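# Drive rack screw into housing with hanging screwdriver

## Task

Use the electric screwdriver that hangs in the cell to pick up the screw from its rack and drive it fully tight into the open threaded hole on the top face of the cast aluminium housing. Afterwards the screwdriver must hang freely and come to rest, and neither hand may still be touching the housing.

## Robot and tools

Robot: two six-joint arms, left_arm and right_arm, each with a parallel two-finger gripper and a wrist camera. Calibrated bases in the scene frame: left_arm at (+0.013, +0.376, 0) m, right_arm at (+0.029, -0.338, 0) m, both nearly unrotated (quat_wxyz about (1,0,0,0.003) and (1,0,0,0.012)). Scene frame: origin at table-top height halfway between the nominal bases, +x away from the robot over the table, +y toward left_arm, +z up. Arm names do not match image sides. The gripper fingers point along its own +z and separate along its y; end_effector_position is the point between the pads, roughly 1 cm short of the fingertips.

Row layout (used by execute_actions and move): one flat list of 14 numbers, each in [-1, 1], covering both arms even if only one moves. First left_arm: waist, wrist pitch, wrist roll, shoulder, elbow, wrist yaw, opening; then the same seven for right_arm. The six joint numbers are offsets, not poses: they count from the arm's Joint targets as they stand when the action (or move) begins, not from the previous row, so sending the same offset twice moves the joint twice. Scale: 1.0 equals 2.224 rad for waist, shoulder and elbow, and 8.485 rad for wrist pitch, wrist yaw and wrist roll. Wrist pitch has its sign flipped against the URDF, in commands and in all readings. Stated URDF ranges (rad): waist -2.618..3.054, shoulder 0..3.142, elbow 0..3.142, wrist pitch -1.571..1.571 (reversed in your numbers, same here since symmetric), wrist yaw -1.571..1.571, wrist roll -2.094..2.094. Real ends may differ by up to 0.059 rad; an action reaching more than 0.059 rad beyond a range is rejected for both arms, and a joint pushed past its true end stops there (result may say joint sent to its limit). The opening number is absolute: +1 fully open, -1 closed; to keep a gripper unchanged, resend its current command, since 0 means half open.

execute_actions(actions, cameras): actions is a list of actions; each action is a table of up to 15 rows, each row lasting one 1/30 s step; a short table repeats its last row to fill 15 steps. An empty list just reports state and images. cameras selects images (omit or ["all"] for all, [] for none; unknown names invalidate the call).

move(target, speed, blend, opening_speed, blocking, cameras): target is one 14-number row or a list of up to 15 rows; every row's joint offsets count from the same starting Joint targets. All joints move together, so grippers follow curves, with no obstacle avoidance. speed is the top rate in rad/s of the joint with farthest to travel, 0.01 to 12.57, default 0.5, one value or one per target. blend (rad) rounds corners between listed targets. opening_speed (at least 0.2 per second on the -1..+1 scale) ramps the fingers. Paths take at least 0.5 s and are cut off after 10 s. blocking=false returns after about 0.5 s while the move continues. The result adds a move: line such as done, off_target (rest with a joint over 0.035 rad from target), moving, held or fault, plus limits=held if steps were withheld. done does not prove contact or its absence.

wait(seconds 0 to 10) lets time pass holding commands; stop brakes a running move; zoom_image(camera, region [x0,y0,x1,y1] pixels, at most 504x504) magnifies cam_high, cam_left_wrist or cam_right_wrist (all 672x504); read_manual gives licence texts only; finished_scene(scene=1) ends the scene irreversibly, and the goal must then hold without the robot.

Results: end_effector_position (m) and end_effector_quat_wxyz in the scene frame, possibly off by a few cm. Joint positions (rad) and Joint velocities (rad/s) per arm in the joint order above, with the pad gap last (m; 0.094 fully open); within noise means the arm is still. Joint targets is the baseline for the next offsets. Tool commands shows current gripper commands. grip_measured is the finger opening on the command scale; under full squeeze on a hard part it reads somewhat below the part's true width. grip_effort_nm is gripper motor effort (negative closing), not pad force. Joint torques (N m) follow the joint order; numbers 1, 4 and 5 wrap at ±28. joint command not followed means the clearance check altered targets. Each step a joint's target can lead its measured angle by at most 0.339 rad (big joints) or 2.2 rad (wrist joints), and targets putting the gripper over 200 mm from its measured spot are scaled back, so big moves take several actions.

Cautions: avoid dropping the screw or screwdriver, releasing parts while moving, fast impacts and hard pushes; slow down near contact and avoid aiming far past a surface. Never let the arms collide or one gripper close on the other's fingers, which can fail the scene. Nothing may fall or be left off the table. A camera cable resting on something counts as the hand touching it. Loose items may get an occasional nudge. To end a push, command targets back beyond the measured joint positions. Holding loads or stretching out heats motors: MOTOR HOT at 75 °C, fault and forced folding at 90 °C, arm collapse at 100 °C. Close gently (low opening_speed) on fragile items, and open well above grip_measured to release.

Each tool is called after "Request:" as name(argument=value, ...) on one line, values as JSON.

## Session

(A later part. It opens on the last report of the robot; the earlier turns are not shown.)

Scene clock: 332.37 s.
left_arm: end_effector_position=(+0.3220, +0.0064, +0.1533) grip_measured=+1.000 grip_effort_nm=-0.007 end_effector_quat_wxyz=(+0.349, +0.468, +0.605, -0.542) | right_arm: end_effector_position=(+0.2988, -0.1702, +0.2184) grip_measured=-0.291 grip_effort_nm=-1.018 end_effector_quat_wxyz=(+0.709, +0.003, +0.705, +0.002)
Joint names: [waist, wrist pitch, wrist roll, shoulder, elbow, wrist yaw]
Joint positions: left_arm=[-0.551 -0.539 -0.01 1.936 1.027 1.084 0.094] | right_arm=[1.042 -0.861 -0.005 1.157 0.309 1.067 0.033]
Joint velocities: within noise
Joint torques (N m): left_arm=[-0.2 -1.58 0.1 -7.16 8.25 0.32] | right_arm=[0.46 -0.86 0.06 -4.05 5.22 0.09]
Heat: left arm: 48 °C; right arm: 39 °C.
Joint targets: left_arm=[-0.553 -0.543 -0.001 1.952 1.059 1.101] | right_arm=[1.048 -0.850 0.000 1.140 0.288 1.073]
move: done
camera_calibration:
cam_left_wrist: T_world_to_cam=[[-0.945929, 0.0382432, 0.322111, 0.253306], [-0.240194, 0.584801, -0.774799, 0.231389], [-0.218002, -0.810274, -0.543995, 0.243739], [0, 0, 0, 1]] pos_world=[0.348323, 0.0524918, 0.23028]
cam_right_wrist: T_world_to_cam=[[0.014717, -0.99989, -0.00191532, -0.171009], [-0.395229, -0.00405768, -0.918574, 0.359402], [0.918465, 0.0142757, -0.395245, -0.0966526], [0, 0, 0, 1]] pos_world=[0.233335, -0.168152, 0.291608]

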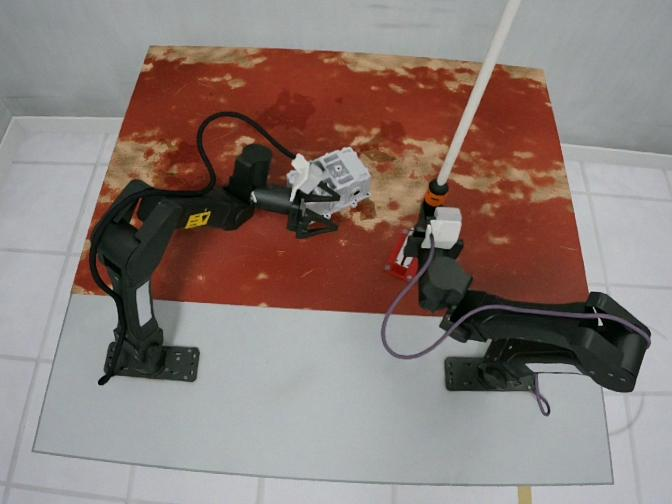

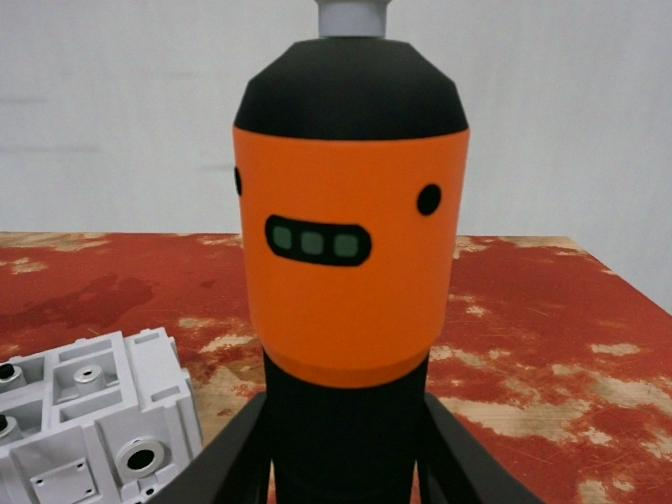

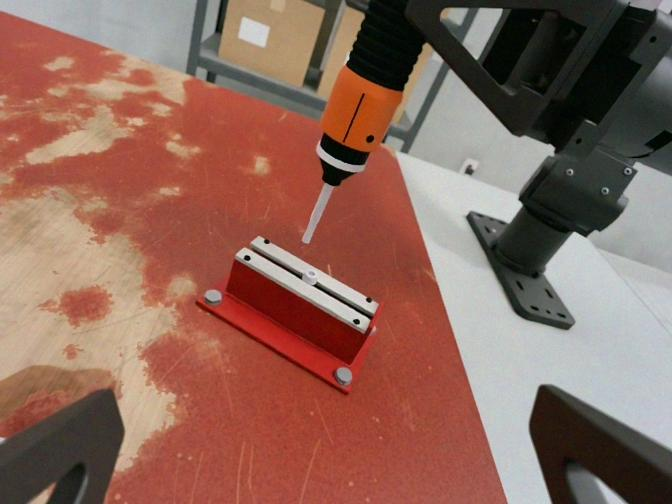

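Request:
move(target=[[0,0,0,0,0,0,1,0.0319,-0.0038,0,0.0192,0.0054,0.0083,-0.6]], speed=0.2)

Request:
zoom_image(camera="cam_right_wrist", region=[250, 190, 370, 310])

Scene clock: 351.10 s.
left_arm: end_effector_position=(+0.3218, +0.0064, +0.1532) grip_measured=+1.000 grip_effort_nm=-0.017 end_effector_quat_wxyz=(+0.349, +0.468, +0.605, -0.542) | right_arm: end_effector_position=(+0.2873, -0.1628, +0.2192) grip_measured=-0.291 grip_effort_nm=-1.013 end_effector_quat_wxyz=(+0.711, +0.008, +0.703, +0.008)
Joint names: [waist, wrist pitch, wrist roll, shoulder, elbow, wrist yaw]
Joint positions: left_arm=[-0.551 -0.538 -0.01 1.936 1.027 1.086 0.094] | right_arm=[1.113 -0.892 -0.005 1.171 0.309 1.136 0.033]
Joint velocities: within noise
Joint torques (N m): left_arm=[-0.2 -1.58 0.09 -7.2 8.28 0.32] | right_arm=[0.49 -0.86 0.05 -1.73 5.91 0.06]
Heat: left arm: 48 °C; right arm: 38 °C.
Joint targets: left_arm=[-0.553 -0.543 -0.001 1.952 1.059 1.101] | right_arm=[1.119 -0.883 0.000 1.182 0.300 1.143]
move: done
camera_calibration:
cam_left_wrist: T_world_to_cam=[[-0.945584, 0.0392772, 0.323, 0.252863], [-0.240287, 0.585049, -0.774583, 0.231257], [-0.219394, -0.810046, -0.543775, 0.244085], [0, 0, 0, 1]] pos_world=[0.348222, 0.0524914, 0.23018]
cam_right_wrist: T_world_to_cam=[[0.0155863, -0.999726, -0.0174525, -0.160358], [-0.389416, 0.0100071, -0.921007, 0.356907], [0.92093, 0.0211514, -0.389154, -0.0868144], [0, 0, 0, 1]] pos_world=[0.221435, -0.16205, 0.292131]

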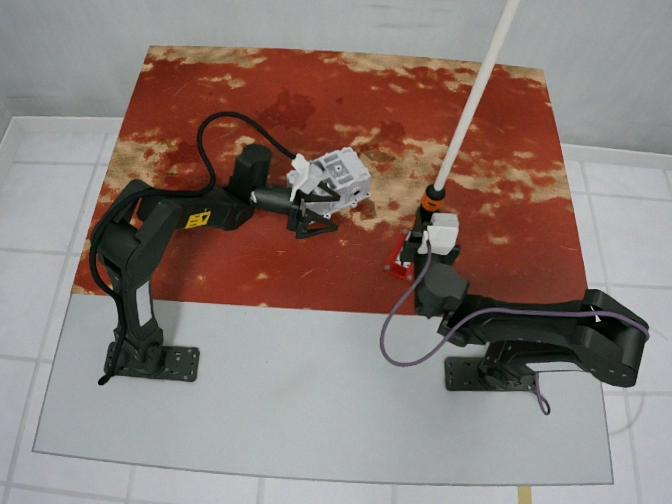

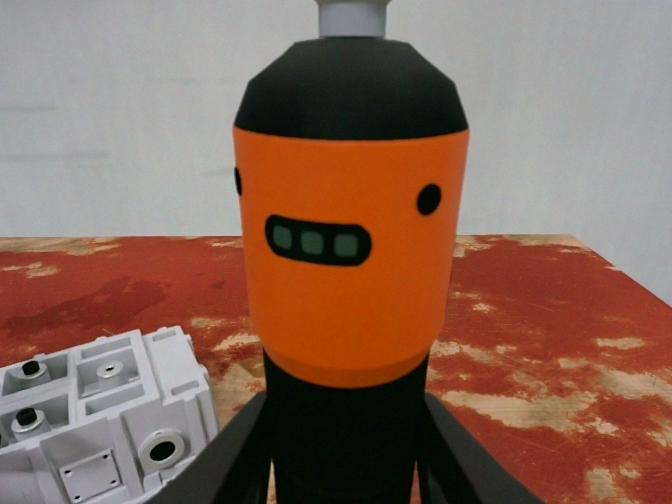

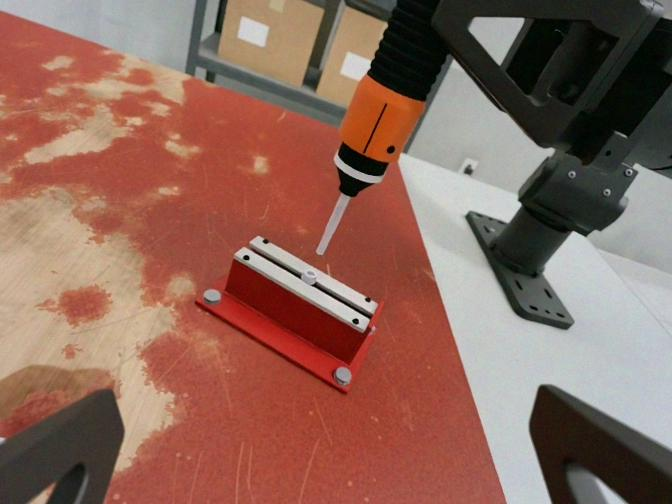

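Scaled by 4.200 from the camera's 672x504 image, which has a finer 960x720 frame.

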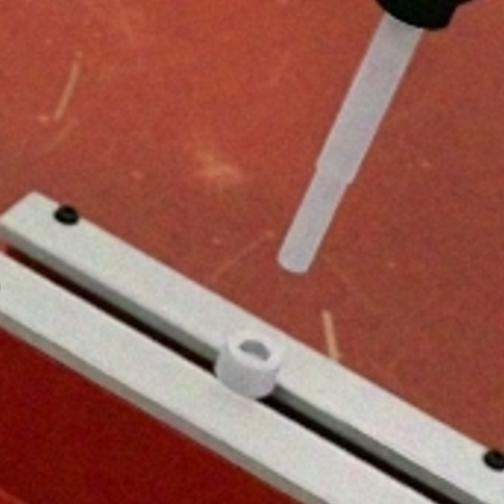

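Request:
move(target=[[0,0,0,0,0,0,1,0,-0.0086,0,0.0214,-0.0119,0,-0.6]], speed=0.1, cameras=["cam_right_wrist","cam_left_wrist"])

Request:
zoom_image(camera="cam_right_wrist", region=[250, 190, 370, 310])

Scene clock: 362.47 s.
left_arm: end_effector_position=(+0.3217, +0.0064, +0.1532) grip_measured=+1.000 grip_effort_nm=-0.022 end_effector_quat_wxyz=(+0.348, +0.468, +0.605, -0.542) | right_arm: end_effector_position=(+0.2883, -0.1610, +0.2137) grip_measured=-0.291 grip_effort_nm=-1.018 end_effector_quat_wxyz=(+0.713, +0.013, +0.701, +0.011)
Joint names: [waist, wrist pitch, wrist roll, shoulder, elbow, wrist yaw]
Joint positions: left_arm=[-0.551 -0.538 -0.01 1.936 1.027 1.086 0.094] | right_arm=[1.113 -0.964 -0.005 1.218 0.297 1.138 0.033]
Joint velocities: within noise
Joint torques (N m): left_arm=[-0.2 -1.58 0.09 -7.16 8.25 0.32] | right_arm=[0.47 -0.78 0.02 -1.92 4.88 0.04]
Heat: left arm: 48 °C; right arm: 38 °C.
Joint targets: left_arm=[-0.553 -0.542 -0.001 1.952 1.059 1.101] | right_arm=[1.119 -0.955 0.000 1.230 0.274 1.143]
move: done
camera_calibration:
cam_left_wrist: T_world_to_cam=[[-0.945439, 0.0395667, 0.323388, 0.252708], [-0.240404, 0.585201, -0.774433, 0.231255], [-0.219888, -0.809923, -0.543759, 0.244246], [0, 0, 0, 1]] pos_world=[0.348222, 0.0524913, 0.23018]
cam_right_wrist: T_world_to_cam=[[0.0142426, -0.999474, -0.029145, -0.155683], [-0.384443, 0.0214337, -0.9229, 0.352988], [0.923039, 0.0243491, -0.383936, -0.0911298], [0, 0, 0, 1]] pos_world=[0.222038, -0.160948, 0.286248]
Images, in order (width x height): cam_left_wrist 672x504, cam_right_wrist 672x504.

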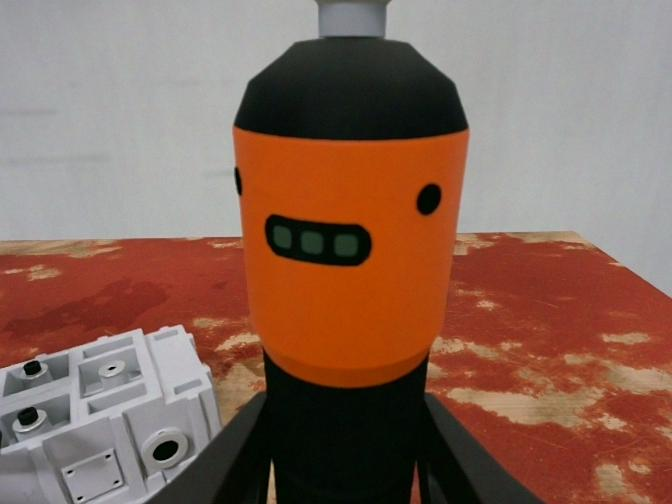

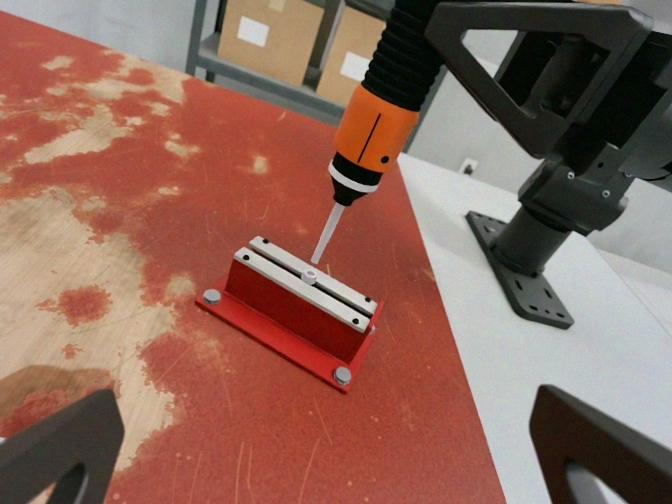

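Scaled by 4.200 from the camera's 672x504 image, which has a finer 960x720 frame.

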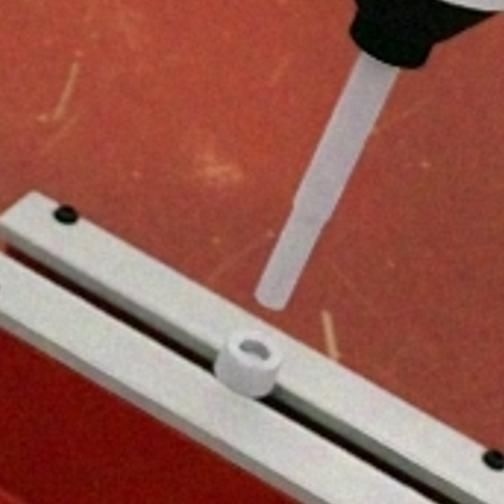

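Request:
move(target=[[0,0,0,0,0,0,1,0,-0.0065,0,0.0167,-0.0079,0,-0.6]], speed=0.1, cameras=["cam_right_wrist","cam_left_wrist"])

Request:
zoom_image(camera="cam_right_wrist", region=[250, 190, 370, 310])

Scene clock: 371.80 s.
left_arm: end_effector_position=(+0.3217, +0.0064, +0.1532) grip_measured=+1.000 grip_effort_nm=-0.007 end_effector_quat_wxyz=(+0.348, +0.468, +0.605, -0.542) | right_arm: end_effector_position=(+0.2884, -0.1610, +0.2063) grip_measured=-0.291 grip_effort_nm=-1.018 end_effector_quat_wxyz=(+0.713, +0.013, +0.701, +0.010)
Joint names: [waist, wrist pitch, wrist roll, shoulder, elbow, wrist yaw]
Joint positions: left_arm=[-0.551 -0.538 -0.01 1.936 1.027 1.086 0.094] | right_arm=[1.113 -1.016 -0.005 1.254 0.279 1.139 0.033]
Joint velocities: within noise
Joint torques (N m): left_arm=[-0.2 -1.59 0.09 -7.17 8.25 0.32] | right_arm=[0.61 -0.87 0.01 -1.99 4.63 0.03]
Heat: left arm: 48 °C; right arm: 38 °C.
Joint targets: left_arm=[-0.553 -0.543 -0.001 1.952 1.059 1.101] | right_arm=[1.119 -1.011 0.000 1.267 0.257 1.143]
move: done
camera_calibration:
cam_left_wrist: T_world_to_cam=[[-0.945439, 0.0395667, 0.323388, 0.252708], [-0.240404, 0.585201, -0.774433, 0.231255], [-0.219888, -0.809923, -0.543759, 0.244246], [0, 0, 0, 1]] pos_world=[0.348222, 0.0524913, 0.23018]
cam_right_wrist: T_world_to_cam=[[0.0126191, -0.999533, -0.0278182, -0.155717], [-0.385099, 0.0208163, -0.922641, 0.346297], [0.922789, 0.0223557, -0.384656, -0.094189], [0, 0, 0, 1]] pos_world=[0.22224, -0.160747, 0.278946]
Images, in order (width x height): cam_left_wrist 672x504, cam_right_wrist 672x504.

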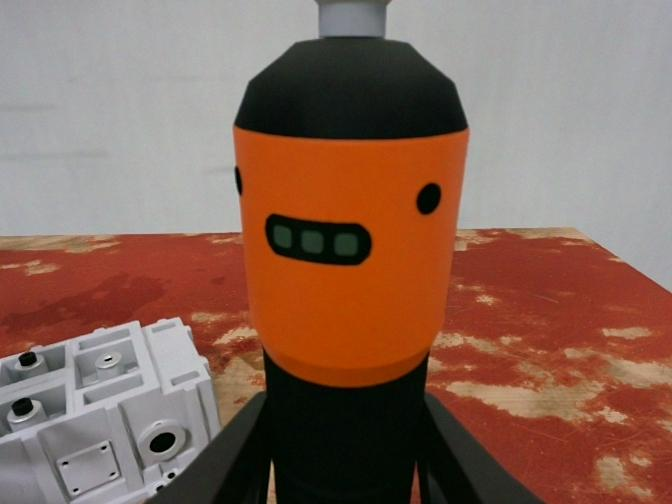

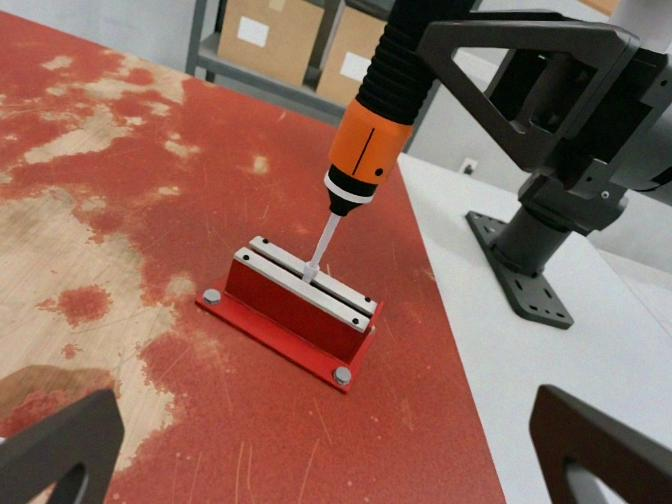

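Scaled by 4.200 from the camera's 672x504 image, which has a finer 960x720 frame.

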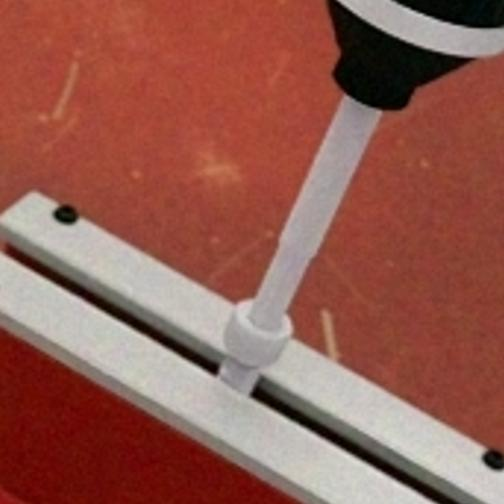

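Request:
move(target=[[0,0,0,0,0,0,1,0,0.0151,0,-0.0382,0.0193,0,-0.6],[0.1803,-0.0156,0,-0.0632,-0.0994,-0.0044,1,0,0.0437,0,-0.0956,0.0706,0,-0.6]], speed=[0.1,0.5])

Scene clock: 395.53 s.
left_arm: end_effector_position=(+0.4084, +0.1633, +0.1436) grip_measured=+1.000 grip_effort_nm=-0.002 end_effector_quat_wxyz=(+0.457, +0.337, +0.686, -0.455) | right_arm: end_effector_position=(+0.2867, -0.1644, +0.2410) grip_measured=-0.291 grip_effort_nm=-1.018 end_effector_quat_wxyz=(+0.705, -0.001, +0.709, -0.004)
Joint names: [waist, wrist pitch, wrist roll, shoulder, elbow, wrist yaw]
Joint positions: left_arm=[-0.147 -0.647 -0.011 1.851 0.847 1.072 0.094] | right_arm=[1.114 -0.666 0.004 1.068 0.389 1.141 0.033]
Joint velocities: within noise
Joint torques (N m): left_arm=[-0.47 -1.87 0.1 -10.71 4.66 0.09] | right_arm=[0.49 -0.67 -0.08 -3.38 9.11 0.04]
Heat: left arm: 48 °C; right arm: 39 °C.
Joint targets: left_arm=[-0.152 -0.675 -0.001 1.812 0.838 1.064] | right_arm=[1.119 -0.640 0.000 1.054 0.413 1.143]
move: off_target (left_arm); left_arm: the shoulder is farthest, 0.039 rad from its target
camera_calibration:
cam_left_wrist: T_world_to_cam=[[-0.884895, -0.347544, 0.310119, 0.372022], [-0.445947, 0.439862, -0.779521, 0.261166], [0.134509, -0.828091, -0.544218, 0.24342], [0, 0, 0, 1]] pos_world=[0.412925, 0.215991, 0.220687]
cam_right_wrist: T_world_to_cam=[[0.0117014, -0.999869, 0.0111388, -0.167341], [-0.40585, -0.0149298, -0.913818, 0.375591], [0.913865, 0.00617226, -0.405972, -0.0741307], [0, 0, 0, 1]] pos_world=[0.222137, -0.161254, 0.314991]

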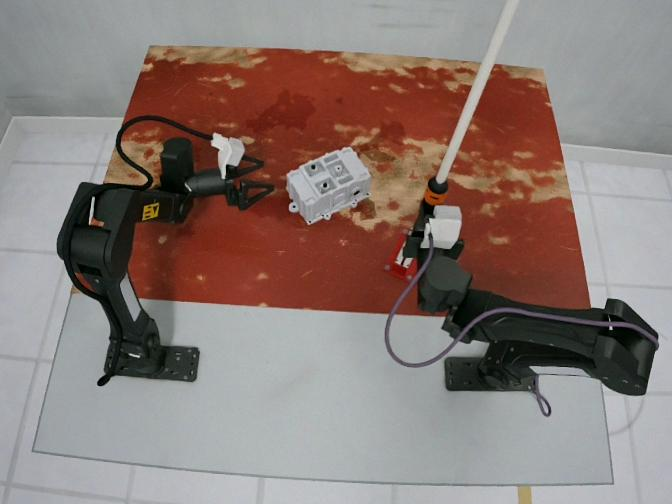

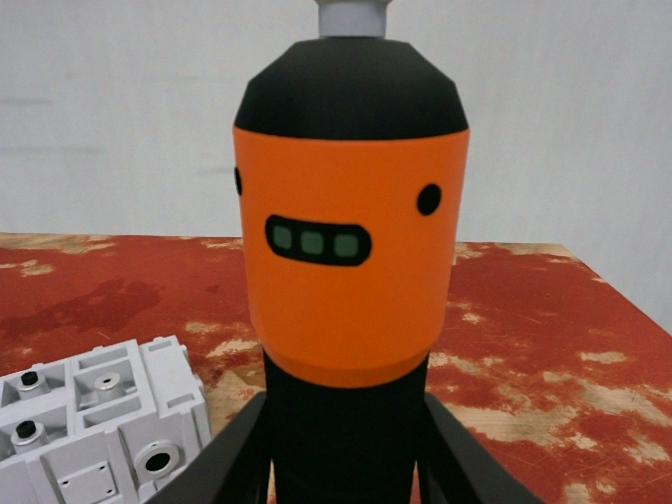

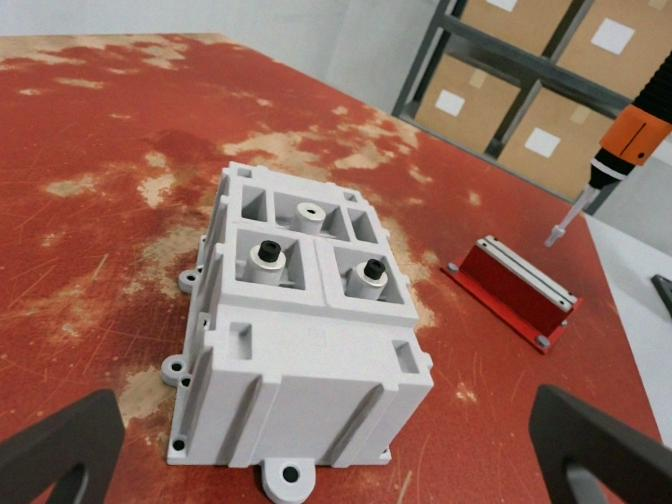

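Request:
move(target=[[0,0,0,0,0,0,1,0,0.0288,0,-0.0337,0.0764,0,-0.6],[0,0,0,0,0,0,1,-0.0962,0.0092,0,0.3996,0.4353,-0.0252,-0.6]], speed=0.4)

Request:
zoom_image(camera="cam_right_wrist", region=[200, 50, 440, 290])

Scene clock: 411.87 s.
left_arm: end_effector_position=(+0.4083, +0.1633, +0.1435) grip_measured=+1.000 grip_effort_nm=-0.007 end_effector_quat_wxyz=(+0.458, +0.337, +0.686, -0.455) | right_arm: end_effector_position=(+0.4562, -0.0060, +0.2889) grip_measured=-0.291 grip_effort_nm=-1.023 end_effector_quat_wxyz=(+0.709, +0.011, +0.705, -0.004)
Joint names: [waist, wrist pitch, wrist roll, shoulder, elbow, wrist yaw]
Joint positions: left_arm=[-0.147 -0.648 -0.011 1.851 0.847 1.072 0.094] | right_arm=[0.907 -0.571 0.004 1.913 1.35 0.952 0.033]
Joint velocities: within noise
Joint torques (N m): left_arm=[-0.5 -1.86 0.11 -10.73 4.7 0.1] | right_arm=[-0.02 -0.9 -0.1 -8.46 10.04 -0.23]
Heat: left arm: 48 °C; right arm: 41 °C.
Joint targets: left_arm=[-0.152 -0.675 -0.001 1.812 0.838 1.064] | right_arm=[0.905 -0.562 0.000 1.943 1.382 0.929]
move: off_target (left_arm); left_arm: the shoulder is farthest, 0.039 rad from its target
camera_calibration:
cam_left_wrist: T_world_to_cam=[[-0.885005, -0.347538, 0.309812, 0.372046], [-0.445666, 0.439825, -0.779702, 0.261054], [0.134713, -0.828113, -0.544133, 0.243336], [0, 0, 0, 1]] pos_world=[0.412825, 0.215991, 0.220687]
cam_right_wrist: T_world_to_cam=[[-0.00579779, -0.999962, -0.00652777, 0.00168548], [-0.396426, 0.0082914, -0.918029, 0.48763], [0.918048, -0.00273476, -0.396459, -0.215291], [0, 0, 0, 1]] pos_world=[0.390966, -0.00294649, 0.362316]

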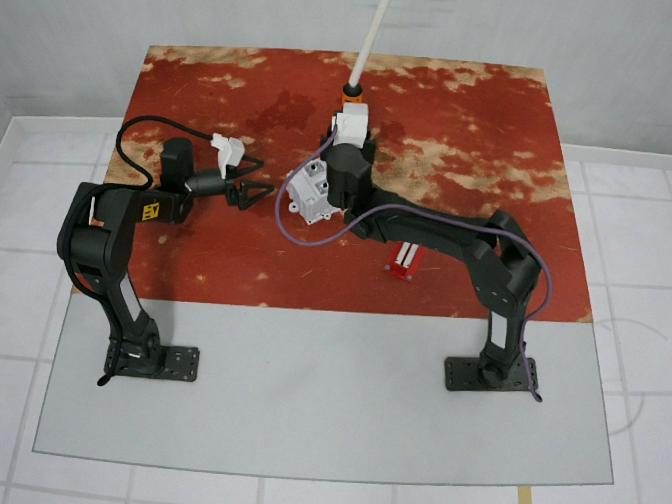

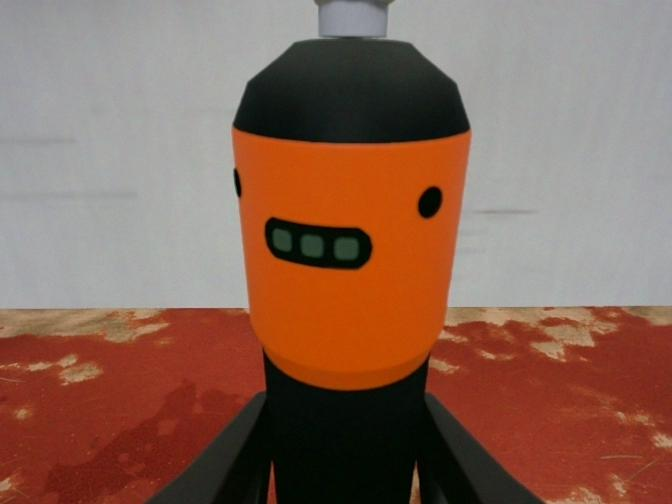

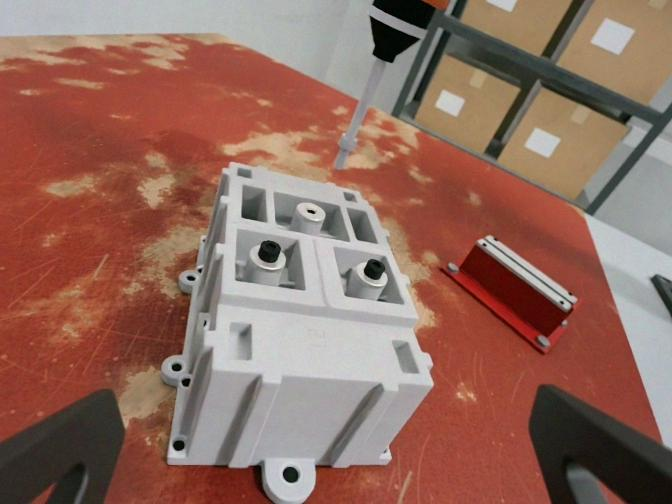

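Scaled by 2.100 from the camera's 672x504 image, which has a finer 960x720 frame.

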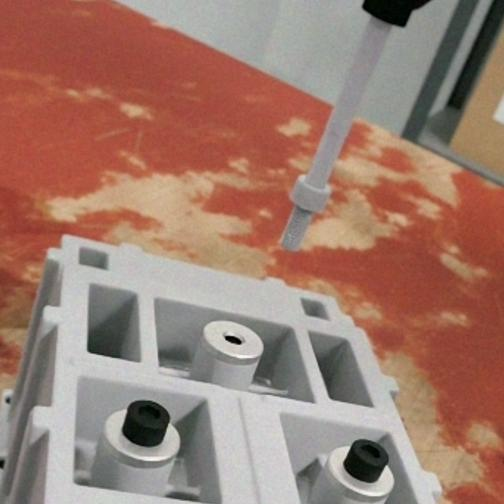

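Request:
move(target=[[0,0,0,0,0,0,1,0.0018,-0.002,0,0.0256,0.0175,0.0005,-0.6]], speed=0.2, cameras=["cam_right_wrist"])

Request:
zoom_image(camera="cam_right_wrist", region=[250, 120, 370, 240])

Request:
move(target=[[-0.2325,0.0185,0,-0.1569,-0.0868,-0.1254,1,0,0,0,0,0,0,-0.6]], speed=0.6)

Request:
zoom_image(camera="cam_right_wrist", region=[200, 100, 440, 340])

Scene clock: 442.77 s.
left_arm: end_effector_position=(+0.4083, +0.1633, +0.1435) grip_measured=+1.000 grip_effort_nm=-0.012 end_effector_quat_wxyz=(+0.458, +0.337, +0.686, -0.455) | right_arm: end_effector_position=(+0.4634, +0.0037, +0.2819) grip_measured=-0.291 grip_effort_nm=-1.018 end_effector_quat_wxyz=(+0.710, +0.013, +0.704, -0.002)
Joint names: [waist, wrist pitch, wrist roll, shoulder, elbow, wrist yaw]
Joint positions: left_arm=[-0.147 -0.648 -0.011 1.851 0.846 1.072 0.094] | right_arm=[0.907 -0.589 0.004 1.965 1.39 0.951 0.033]
Joint velocities: within noise
Joint torques (N m): left_arm=[-0.5 -1.86 0.09 -10.74 4.71 0.1] | right_arm=[0.35 -0.9 -0.1 -8.54 9.78 -0.19]
Heat: left arm: 48 °C; right arm: 46 °C.
Joint targets: left_arm=[-0.152 -0.675 -0.001 1.812 0.838 1.064] | right_arm=[0.909 -0.579 0.000 2.000 1.421 0.934]
move: off_target (left_arm); left_arm: the shoulder is farthest, 0.039 rad from its target
camera_calibration:
cam_right_wrist: T_world_to_cam=[[-0.00495926, -0.999925, -0.0111637, 0.0122902], [-0.393226, 0.0122145, -0.919361, 0.482767], [0.919428, -0.000169497, -0.393257, -0.226193], [0, 0, 0, 1]] pos_world=[0.397866, 0.00635415, 0.355022]
Images, in order (width x height): cam_right_wrist 672x504.

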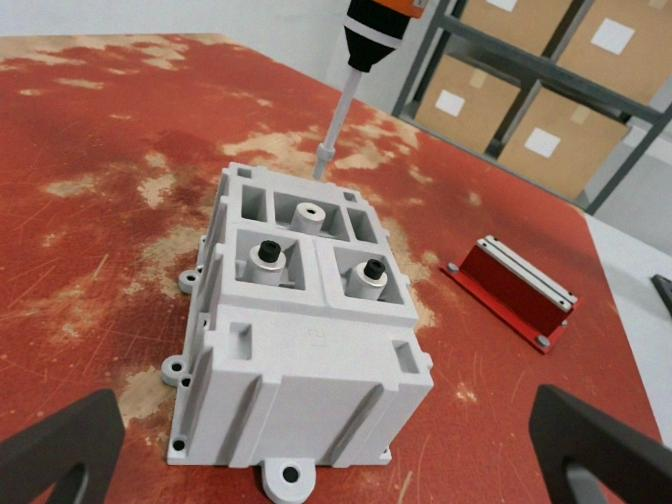

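Scaled by 4.200 from the camera's 672x504 image, which has a finer 960x720 frame.

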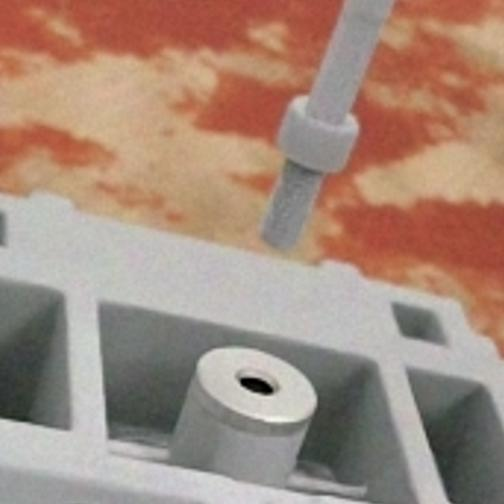

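Scene clock: 445.37 s.
left_arm: end_effector_position=(+0.3611, +0.1021, +0.1584) grip_measured=+1.000 grip_effort_nm=-0.012 end_effector_quat_wxyz=(+0.545, +0.267, +0.770, -0.199) | right_arm: end_effector_position=(+0.4634, +0.0037, +0.2820) grip_measured=-0.291 grip_effort_nm=-1.023 end_effector_quat_wxyz=(+0.710, +0.013, +0.704, -0.002)
Joint names: [waist, wrist pitch, wrist roll, shoulder, elbow, wrist yaw]
Joint positions: left_arm=[-0.667 -0.505 -0.008 1.493 0.655 0.023 0.094] | right_arm=[0.907 -0.59 0.004 1.965 1.39 0.951 0.033]
Joint velocities: within noise
Joint torques (N m): left_arm=[-0.2 -2.03 0.07 -7.68 5.46 -0.23] | right_arm=[0.24 -0.9 -0.08 -8.62 9.85 -0.21]
Heat: left arm: 49 °C; right arm: 46 °C.
Joint targets: left_arm=[-0.669 -0.518 -0.001 1.463 0.645 0.000] | right_arm=[0.909 -0.579 0.000 2.000 1.421 0.934]
move: done
camera_calibration:
cam_left_wrist: T_world_to_cam=[[-0.639426, -0.768776, 0.0108519, 0.306047], [-0.540199, 0.439175, -0.717851, 0.302952], [0.547101, -0.464875, -0.696112, 0.0451439], [0, 0, 0, 1]] pos_world=[0.334651, 0.123219, 0.245579]
cam_right_wrist: T_world_to_cam=[[-0.00498546, -0.999922, -0.0114795, 0.0124134], [-0.393021, 0.0125151, -0.919444, 0.482766], [0.919516, -0.0000721795, -0.393053, -0.22617], [0, 0, 0, 1]] pos_world=[0.397766, 0.00635422, 0.355122]

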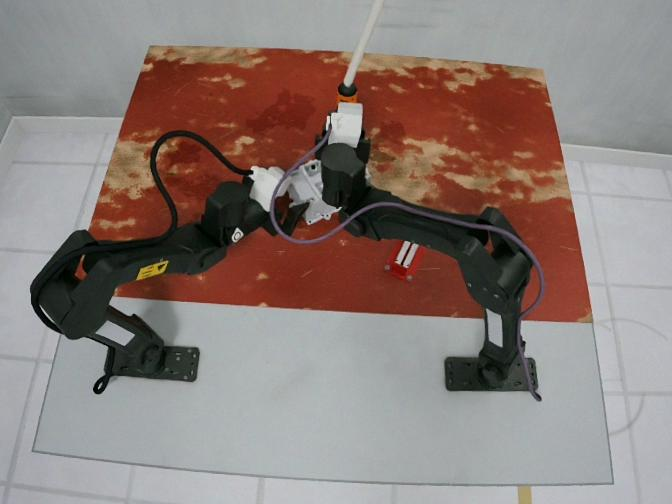

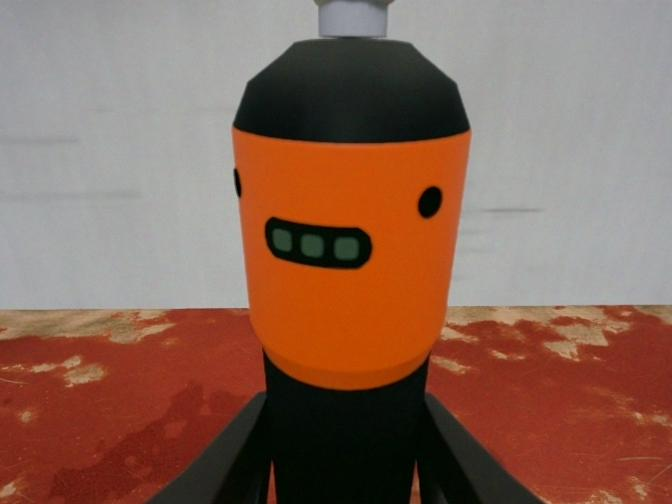

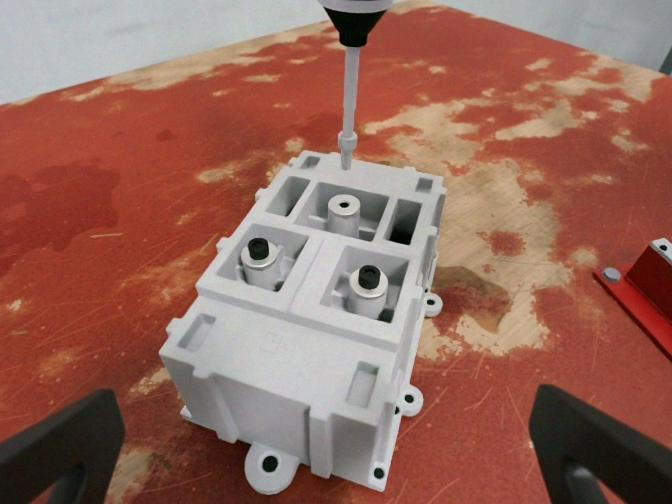

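Scaled by 2.100 from the camera's 672x504 image, which has a finer 960x720 frame.

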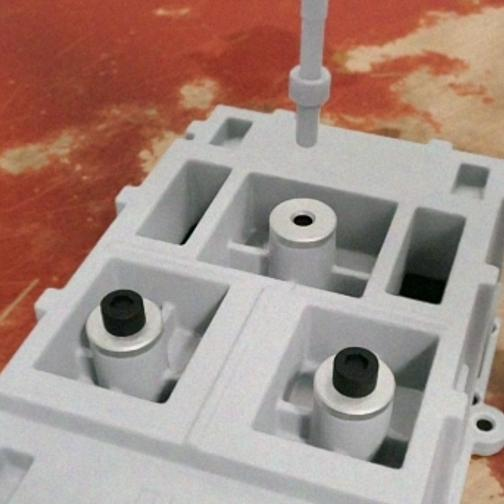

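Request:
move(target=[[0,0,0,0,0,0,1,0.0064,0.0001,0,0.0085,0.0022,0.0016,-0.6]], speed=0.15, cameras=["cam_right_wrist"])

Request:
zoom_image(camera="cam_right_wrist", region=[280, 110, 400, 230])

Request:
move(target=[[0.2325,-0.0185,0,0.1569,0.0868,0.1254,1,0,0,0,0,0,0,-0.6]], speed=0.6, cameras=["cam_right_wrist"])

Request:
zoom_image(camera="cam_right_wrist", region=[250, 120, 370, 240])

Scene clock: 481.03 s.
left_arm: end_effector_position=(+0.3612, +0.1023, +0.1583) grip_measured=+1.000 grip_effort_nm=-0.017 end_effector_quat_wxyz=(+0.545, +0.267, +0.770, -0.199) | right_arm: end_effector_position=(+0.4621, +0.0103, +0.2761) grip_measured=-0.291 grip_effort_nm=-1.023 end_effector_quat_wxyz=(+0.708, +0.007, +0.706, -0.001)
Joint names: [waist, wrist pitch, wrist roll, shoulder, elbow, wrist yaw]
Joint positions: left_arm=[-0.667 -0.504 -0.008 1.493 0.655 0.022 0.094] | right_arm=[0.916 -0.591 0.004 1.982 1.397 0.951 0.033]
Joint velocities: within noise
Joint torques (N m): left_arm=[-0.18 -2.03 0.07 -7.66 5.5 -0.21] | right_arm=[0.58 -0.88 -0.09 -8.75 9.7 -0.04]
Heat: left arm: 49 °C; right arm: 48 °C.
Joint targets: left_arm=[-0.669 -0.518 -0.001 1.463 0.645 -0.001] | right_arm=[0.923 -0.578 0.000 2.019 1.425 0.947]
move: off_target (right_arm); right_arm: the shoulder is farthest, 0.037 rad from its target
camera_calibration:
cam_right_wrist: T_world_to_cam=[[0.00411074, -0.999983, -0.0041433, 0.0126672], [-0.398101, 0.00216435, -0.917339, 0.478712], [0.917332, 0.00542039, -0.398085, -0.22503], [0, 0, 0, 1]] pos_world=[0.396951, 0.0128507, 0.349612]
Images, in order (width x height): cam_right_wrist 672x504.

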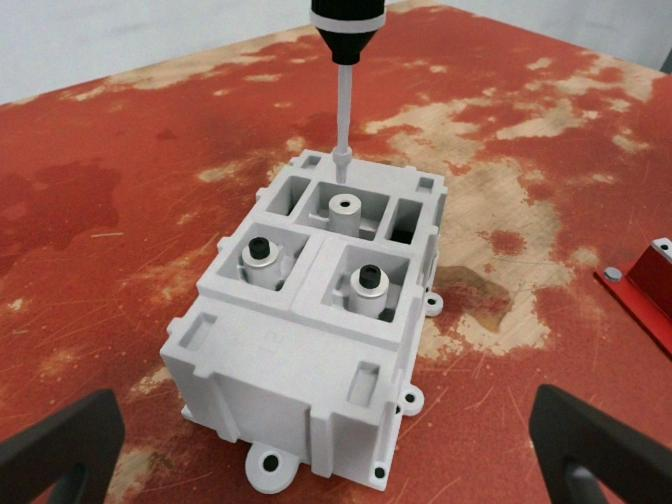

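Scaled by 4.200 from the camera's 672x504 image, which has a finer 960x720 frame.

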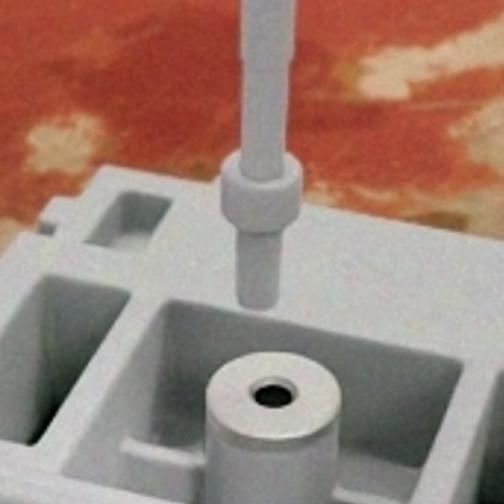

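Scene clock: 483.63 s.
left_arm: end_effector_position=(+0.4006, +0.1644, +0.1496) grip_measured=+1.000 grip_effort_nm=-0.007 end_effector_quat_wxyz=(+0.465, +0.335, +0.687, -0.447) | right_arm: end_effector_position=(+0.4621, +0.0103, +0.2761) grip_measured=-0.291 grip_effort_nm=-1.023 end_effector_quat_wxyz=(+0.708, +0.007, +0.706, -0.001)
Joint names: [waist, wrist pitch, wrist roll, shoulder, elbow, wrist yaw]
Joint positions: left_arm=[-0.152 -0.647 -0.01 1.799 0.807 1.049 0.094] | right_arm=[0.916 -0.591 0.004 1.982 1.397 0.951 0.033]
Joint velocities: within noise
Joint torques (N m): left_arm=[-0.01 -1.89 0.09 -6 7.98 0.29] | right_arm=[0.66 -0.88 -0.07 -8.55 9.83 -0.03]
Heat: left arm: 48 °C; right arm: 48 °C.
Joint targets: left_arm=[-0.152 -0.675 -0.001 1.812 0.838 1.064] | right_arm=[0.923 -0.578 0.000 2.019 1.425 0.947]
move: off_target (right_arm); right_arm: the shoulder is farthest, 0.037 rad from its target
camera_calibration:
cam_right_wrist: T_world_to_cam=[[0.00411074, -0.999983, -0.0041433, 0.0126672], [-0.398101, 0.00216435, -0.917339, 0.478712], [0.917332, 0.00542039, -0.398085, -0.22503], [0, 0, 0, 1]] pos_world=[0.396951, 0.0128507, 0.349612]
Images, in order (width x height): cam_right_wrist 672x504.

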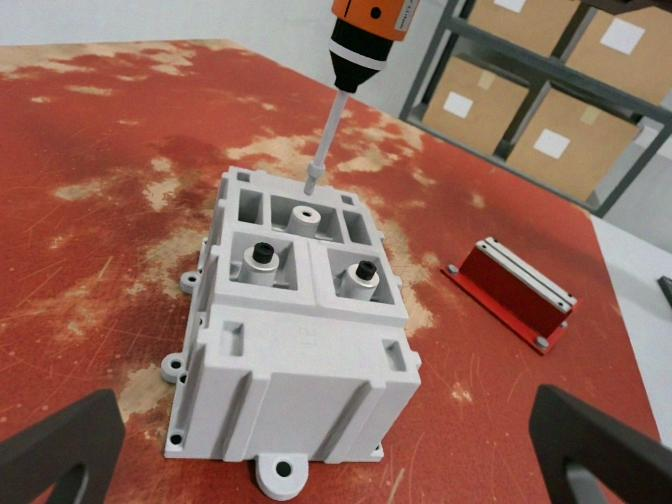

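Scaled by 4.200 from the camera's 672x504 image, which has a finer 960x720 frame.

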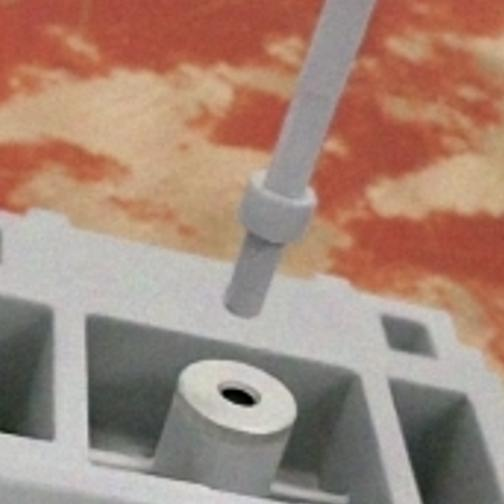

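Request:
move(target=[[0,0,0,0,0,0,1,0.0027,-0.0044,0,0.0009,-0.0153,0.0007,-0.6]], speed=0.1, cameras=["cam_right_wrist"])

Request:
zoom_image(camera="cam_right_wrist", region=[250, 120, 370, 240])

Request:
move(target=[[-0.2325,0.0185,0,-0.1569,-0.0868,-0.1254,1,0,0,0,0,0,0,-0.6]], speed=0.6, cameras=["cam_right_wrist"])

Request:
zoom_image(camera="cam_right_wrist", region=[280, 110, 400, 230])

Scene clock: 503.93 s.
left_arm: end_effector_position=(+0.4005, +0.1643, +0.1498) grip_measured=+1.000 grip_effort_nm=-0.007 end_effector_quat_wxyz=(+0.465, +0.335, +0.687, -0.447) | right_arm: end_effector_position=(+0.4603, +0.0116, +0.2820) grip_measured=-0.291 grip_effort_nm=-1.018 end_effector_quat_wxyz=(+0.715, +0.017, +0.699, +0.009)
Joint names: [waist, wrist pitch, wrist roll, shoulder, elbow, wrist yaw]
Joint positions: left_arm=[-0.152 -0.647 -0.01 1.799 0.807 1.049 0.094] | right_arm=[0.921 -0.625 0.004 1.982 1.397 0.955 0.033]
Joint velocities: within noise
Joint torques (N m): left_arm=[-0.02 -1.88 0.09 -6.02 7.91 0.3] | right_arm=[0.75 -0.91 -0.08 -8.44 6.99 -0.03]
Heat: left arm: 47 °C; right arm: 47 °C.
Joint targets: left_arm=[-0.152 -0.675 -0.001 1.812 0.838 1.063] | right_arm=[0.929 -0.615 0.000 2.021 1.391 0.953]
move: off_target (right_arm); right_arm: the shoulder is farthest, 0.039 rad from its target
camera_calibration:
cam_right_wrist: T_world_to_cam=[[0.00522566, -0.99949, -0.0315109, 0.0211515], [-0.379791, 0.0271665, -0.924673, 0.476651], [0.925058, 0.0167996, -0.379455, -0.22997], [0, 0, 0, 1]] pos_world=[0.393653, 0.0120551, 0.35415]
Images, in order (width x height): cam_right_wrist 672x504.

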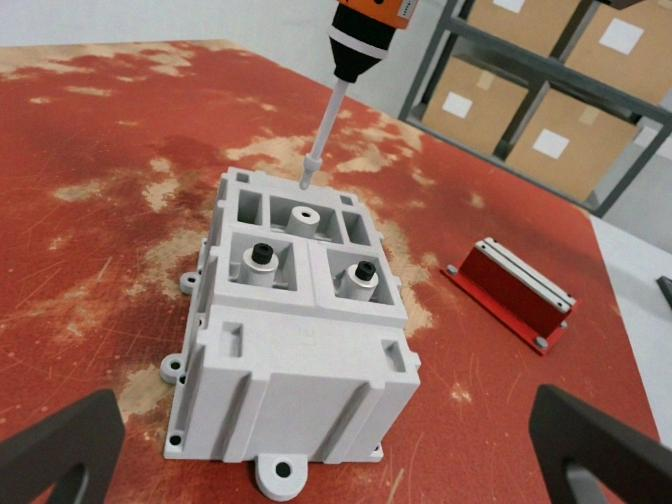

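Scaled by 4.200 from the camera's 672x504 image, which has a finer 960x720 frame.

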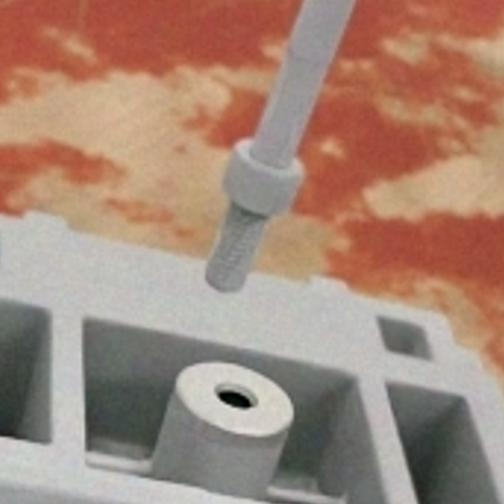

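Scene clock: 506.53 s.
left_arm: end_effector_position=(+0.3611, +0.1021, +0.1584) grip_measured=+1.000 grip_effort_nm=-0.007 end_effector_quat_wxyz=(+0.545, +0.267, +0.770, -0.199) | right_arm: end_effector_position=(+0.4603, +0.0114, +0.2821) grip_measured=-0.291 grip_effort_nm=-1.018 end_effector_quat_wxyz=(+0.715, +0.017, +0.699, +0.009)
Joint names: [waist, wrist pitch, wrist roll, shoulder, elbow, wrist yaw]
Joint positions: left_arm=[-0.667 -0.505 -0.008 1.493 0.655 0.023 0.094] | right_arm=[0.921 -0.626 0.004 1.982 1.397 0.956 0.033]
Joint velocities: within noise
Joint torques (N m): left_arm=[-0.21 -2.03 0.08 -7.66 5.48 -0.22] | right_arm=[0.55 -0.89 -0.11 -8.46 6.99 -0.05]
Heat: left arm: 47 °C; right arm: 46 °C.
Joint targets: left_arm=[-0.669 -0.518 -0.001 1.463 0.645 0.000] | right_arm=[0.929 -0.615 0.000 2.021 1.391 0.953]
move: off_target (right_arm); right_arm: the shoulder is farthest, 0.039 rad from its target
camera_calibration:
cam_right_wrist: T_world_to_cam=[[0.00442892, -0.999473, -0.032146, 0.0215934], [-0.379371, 0.0280638, -0.924819, 0.476623], [0.925234, 0.0162912, -0.379047, -0.230139], [0, 0, 0, 1]] pos_world=[0.393654, 0.0119554, 0.354251]
Images, in order (width x height): cam_right_wrist 672x504.

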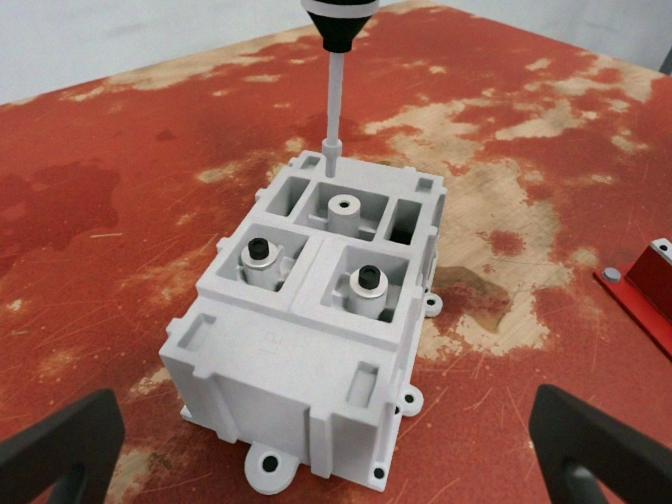

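Scaled by 4.200 from the camera's 672x504 image, which has a finer 960x720 frame.

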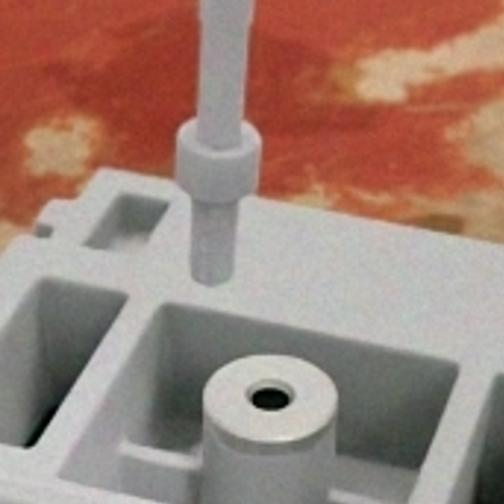

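Request:
move(target=[[0,0,0,0,0,0,1,0.0013,0.0013,0,0.0027,-0.0189,0.0004,-0.6]], speed=0.1, cameras=["cam_right_wrist"])

Request:
zoom_image(camera="cam_right_wrist", region=[280, 110, 400, 230])

Scene clock: 524.70 s.
left_arm: end_effector_position=(+0.3612, +0.1023, +0.1583) grip_measured=+1.000 grip_effort_nm=-0.012 end_effector_quat_wxyz=(+0.545, +0.267, +0.770, -0.199) | right_arm: end_effector_position=(+0.4599, +0.0104, +0.2680) grip_measured=-0.291 grip_effort_nm=-1.018 end_effector_quat_wxyz=(+0.709, +0.009, +0.705, -0.001)
Joint names: [waist, wrist pitch, wrist roll, shoulder, elbow, wrist yaw]
Joint positions: left_arm=[-0.667 -0.504 -0.008 1.493 0.655 0.022 0.094] | right_arm=[0.921 -0.626 0.004 1.991 1.373 0.959 0.033]
Joint velocities: within noise
Joint torques (N m): left_arm=[-0.23 -2.05 0.08 -7.68 5.48 -0.21] | right_arm=[1.05 -0.8 -0.07 -8.66 5.63 -0.03]
Heat: left arm: 48 °C; right arm: 43 °C.
Joint targets: left_arm=[-0.669 -0.518 -0.001 1.463 0.645 -0.001] | right_arm=[0.932 -0.604 0.000 2.027 1.349 0.956]
move: off_target (right_arm); right_arm: the shoulder is farthest, 0.036 rad from its target
camera_calibration:
cam_right_wrist: T_world_to_cam=[[0.00108441, -0.99998, -0.0062928, 0.0146714], [-0.396673, 0.0053464, -0.917945, 0.469788], [0.91796, 0.00349161, -0.396659, -0.226937], [0, 0, 0, 1]] pos_world=[0.394656, 0.0129518, 0.341315]
Images, in order (width x height): cam_right_wrist 672x504.

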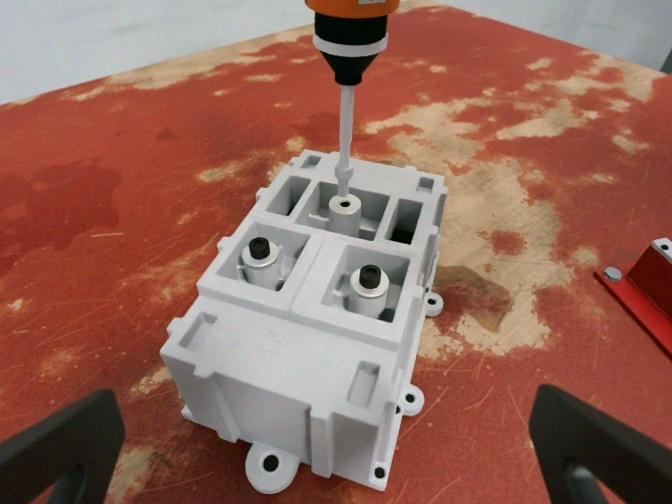

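Scaled by 4.200 from the camera's 672x504 image, which has a finer 960x720 frame.

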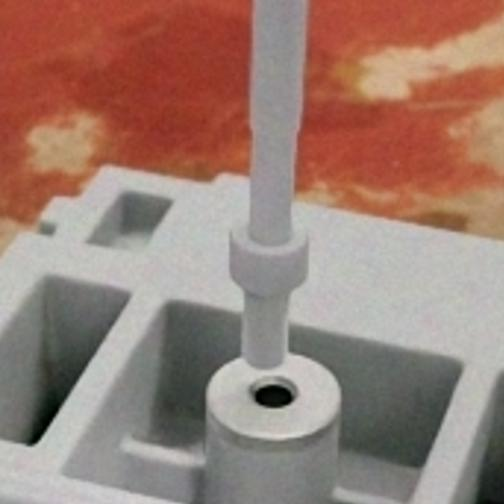

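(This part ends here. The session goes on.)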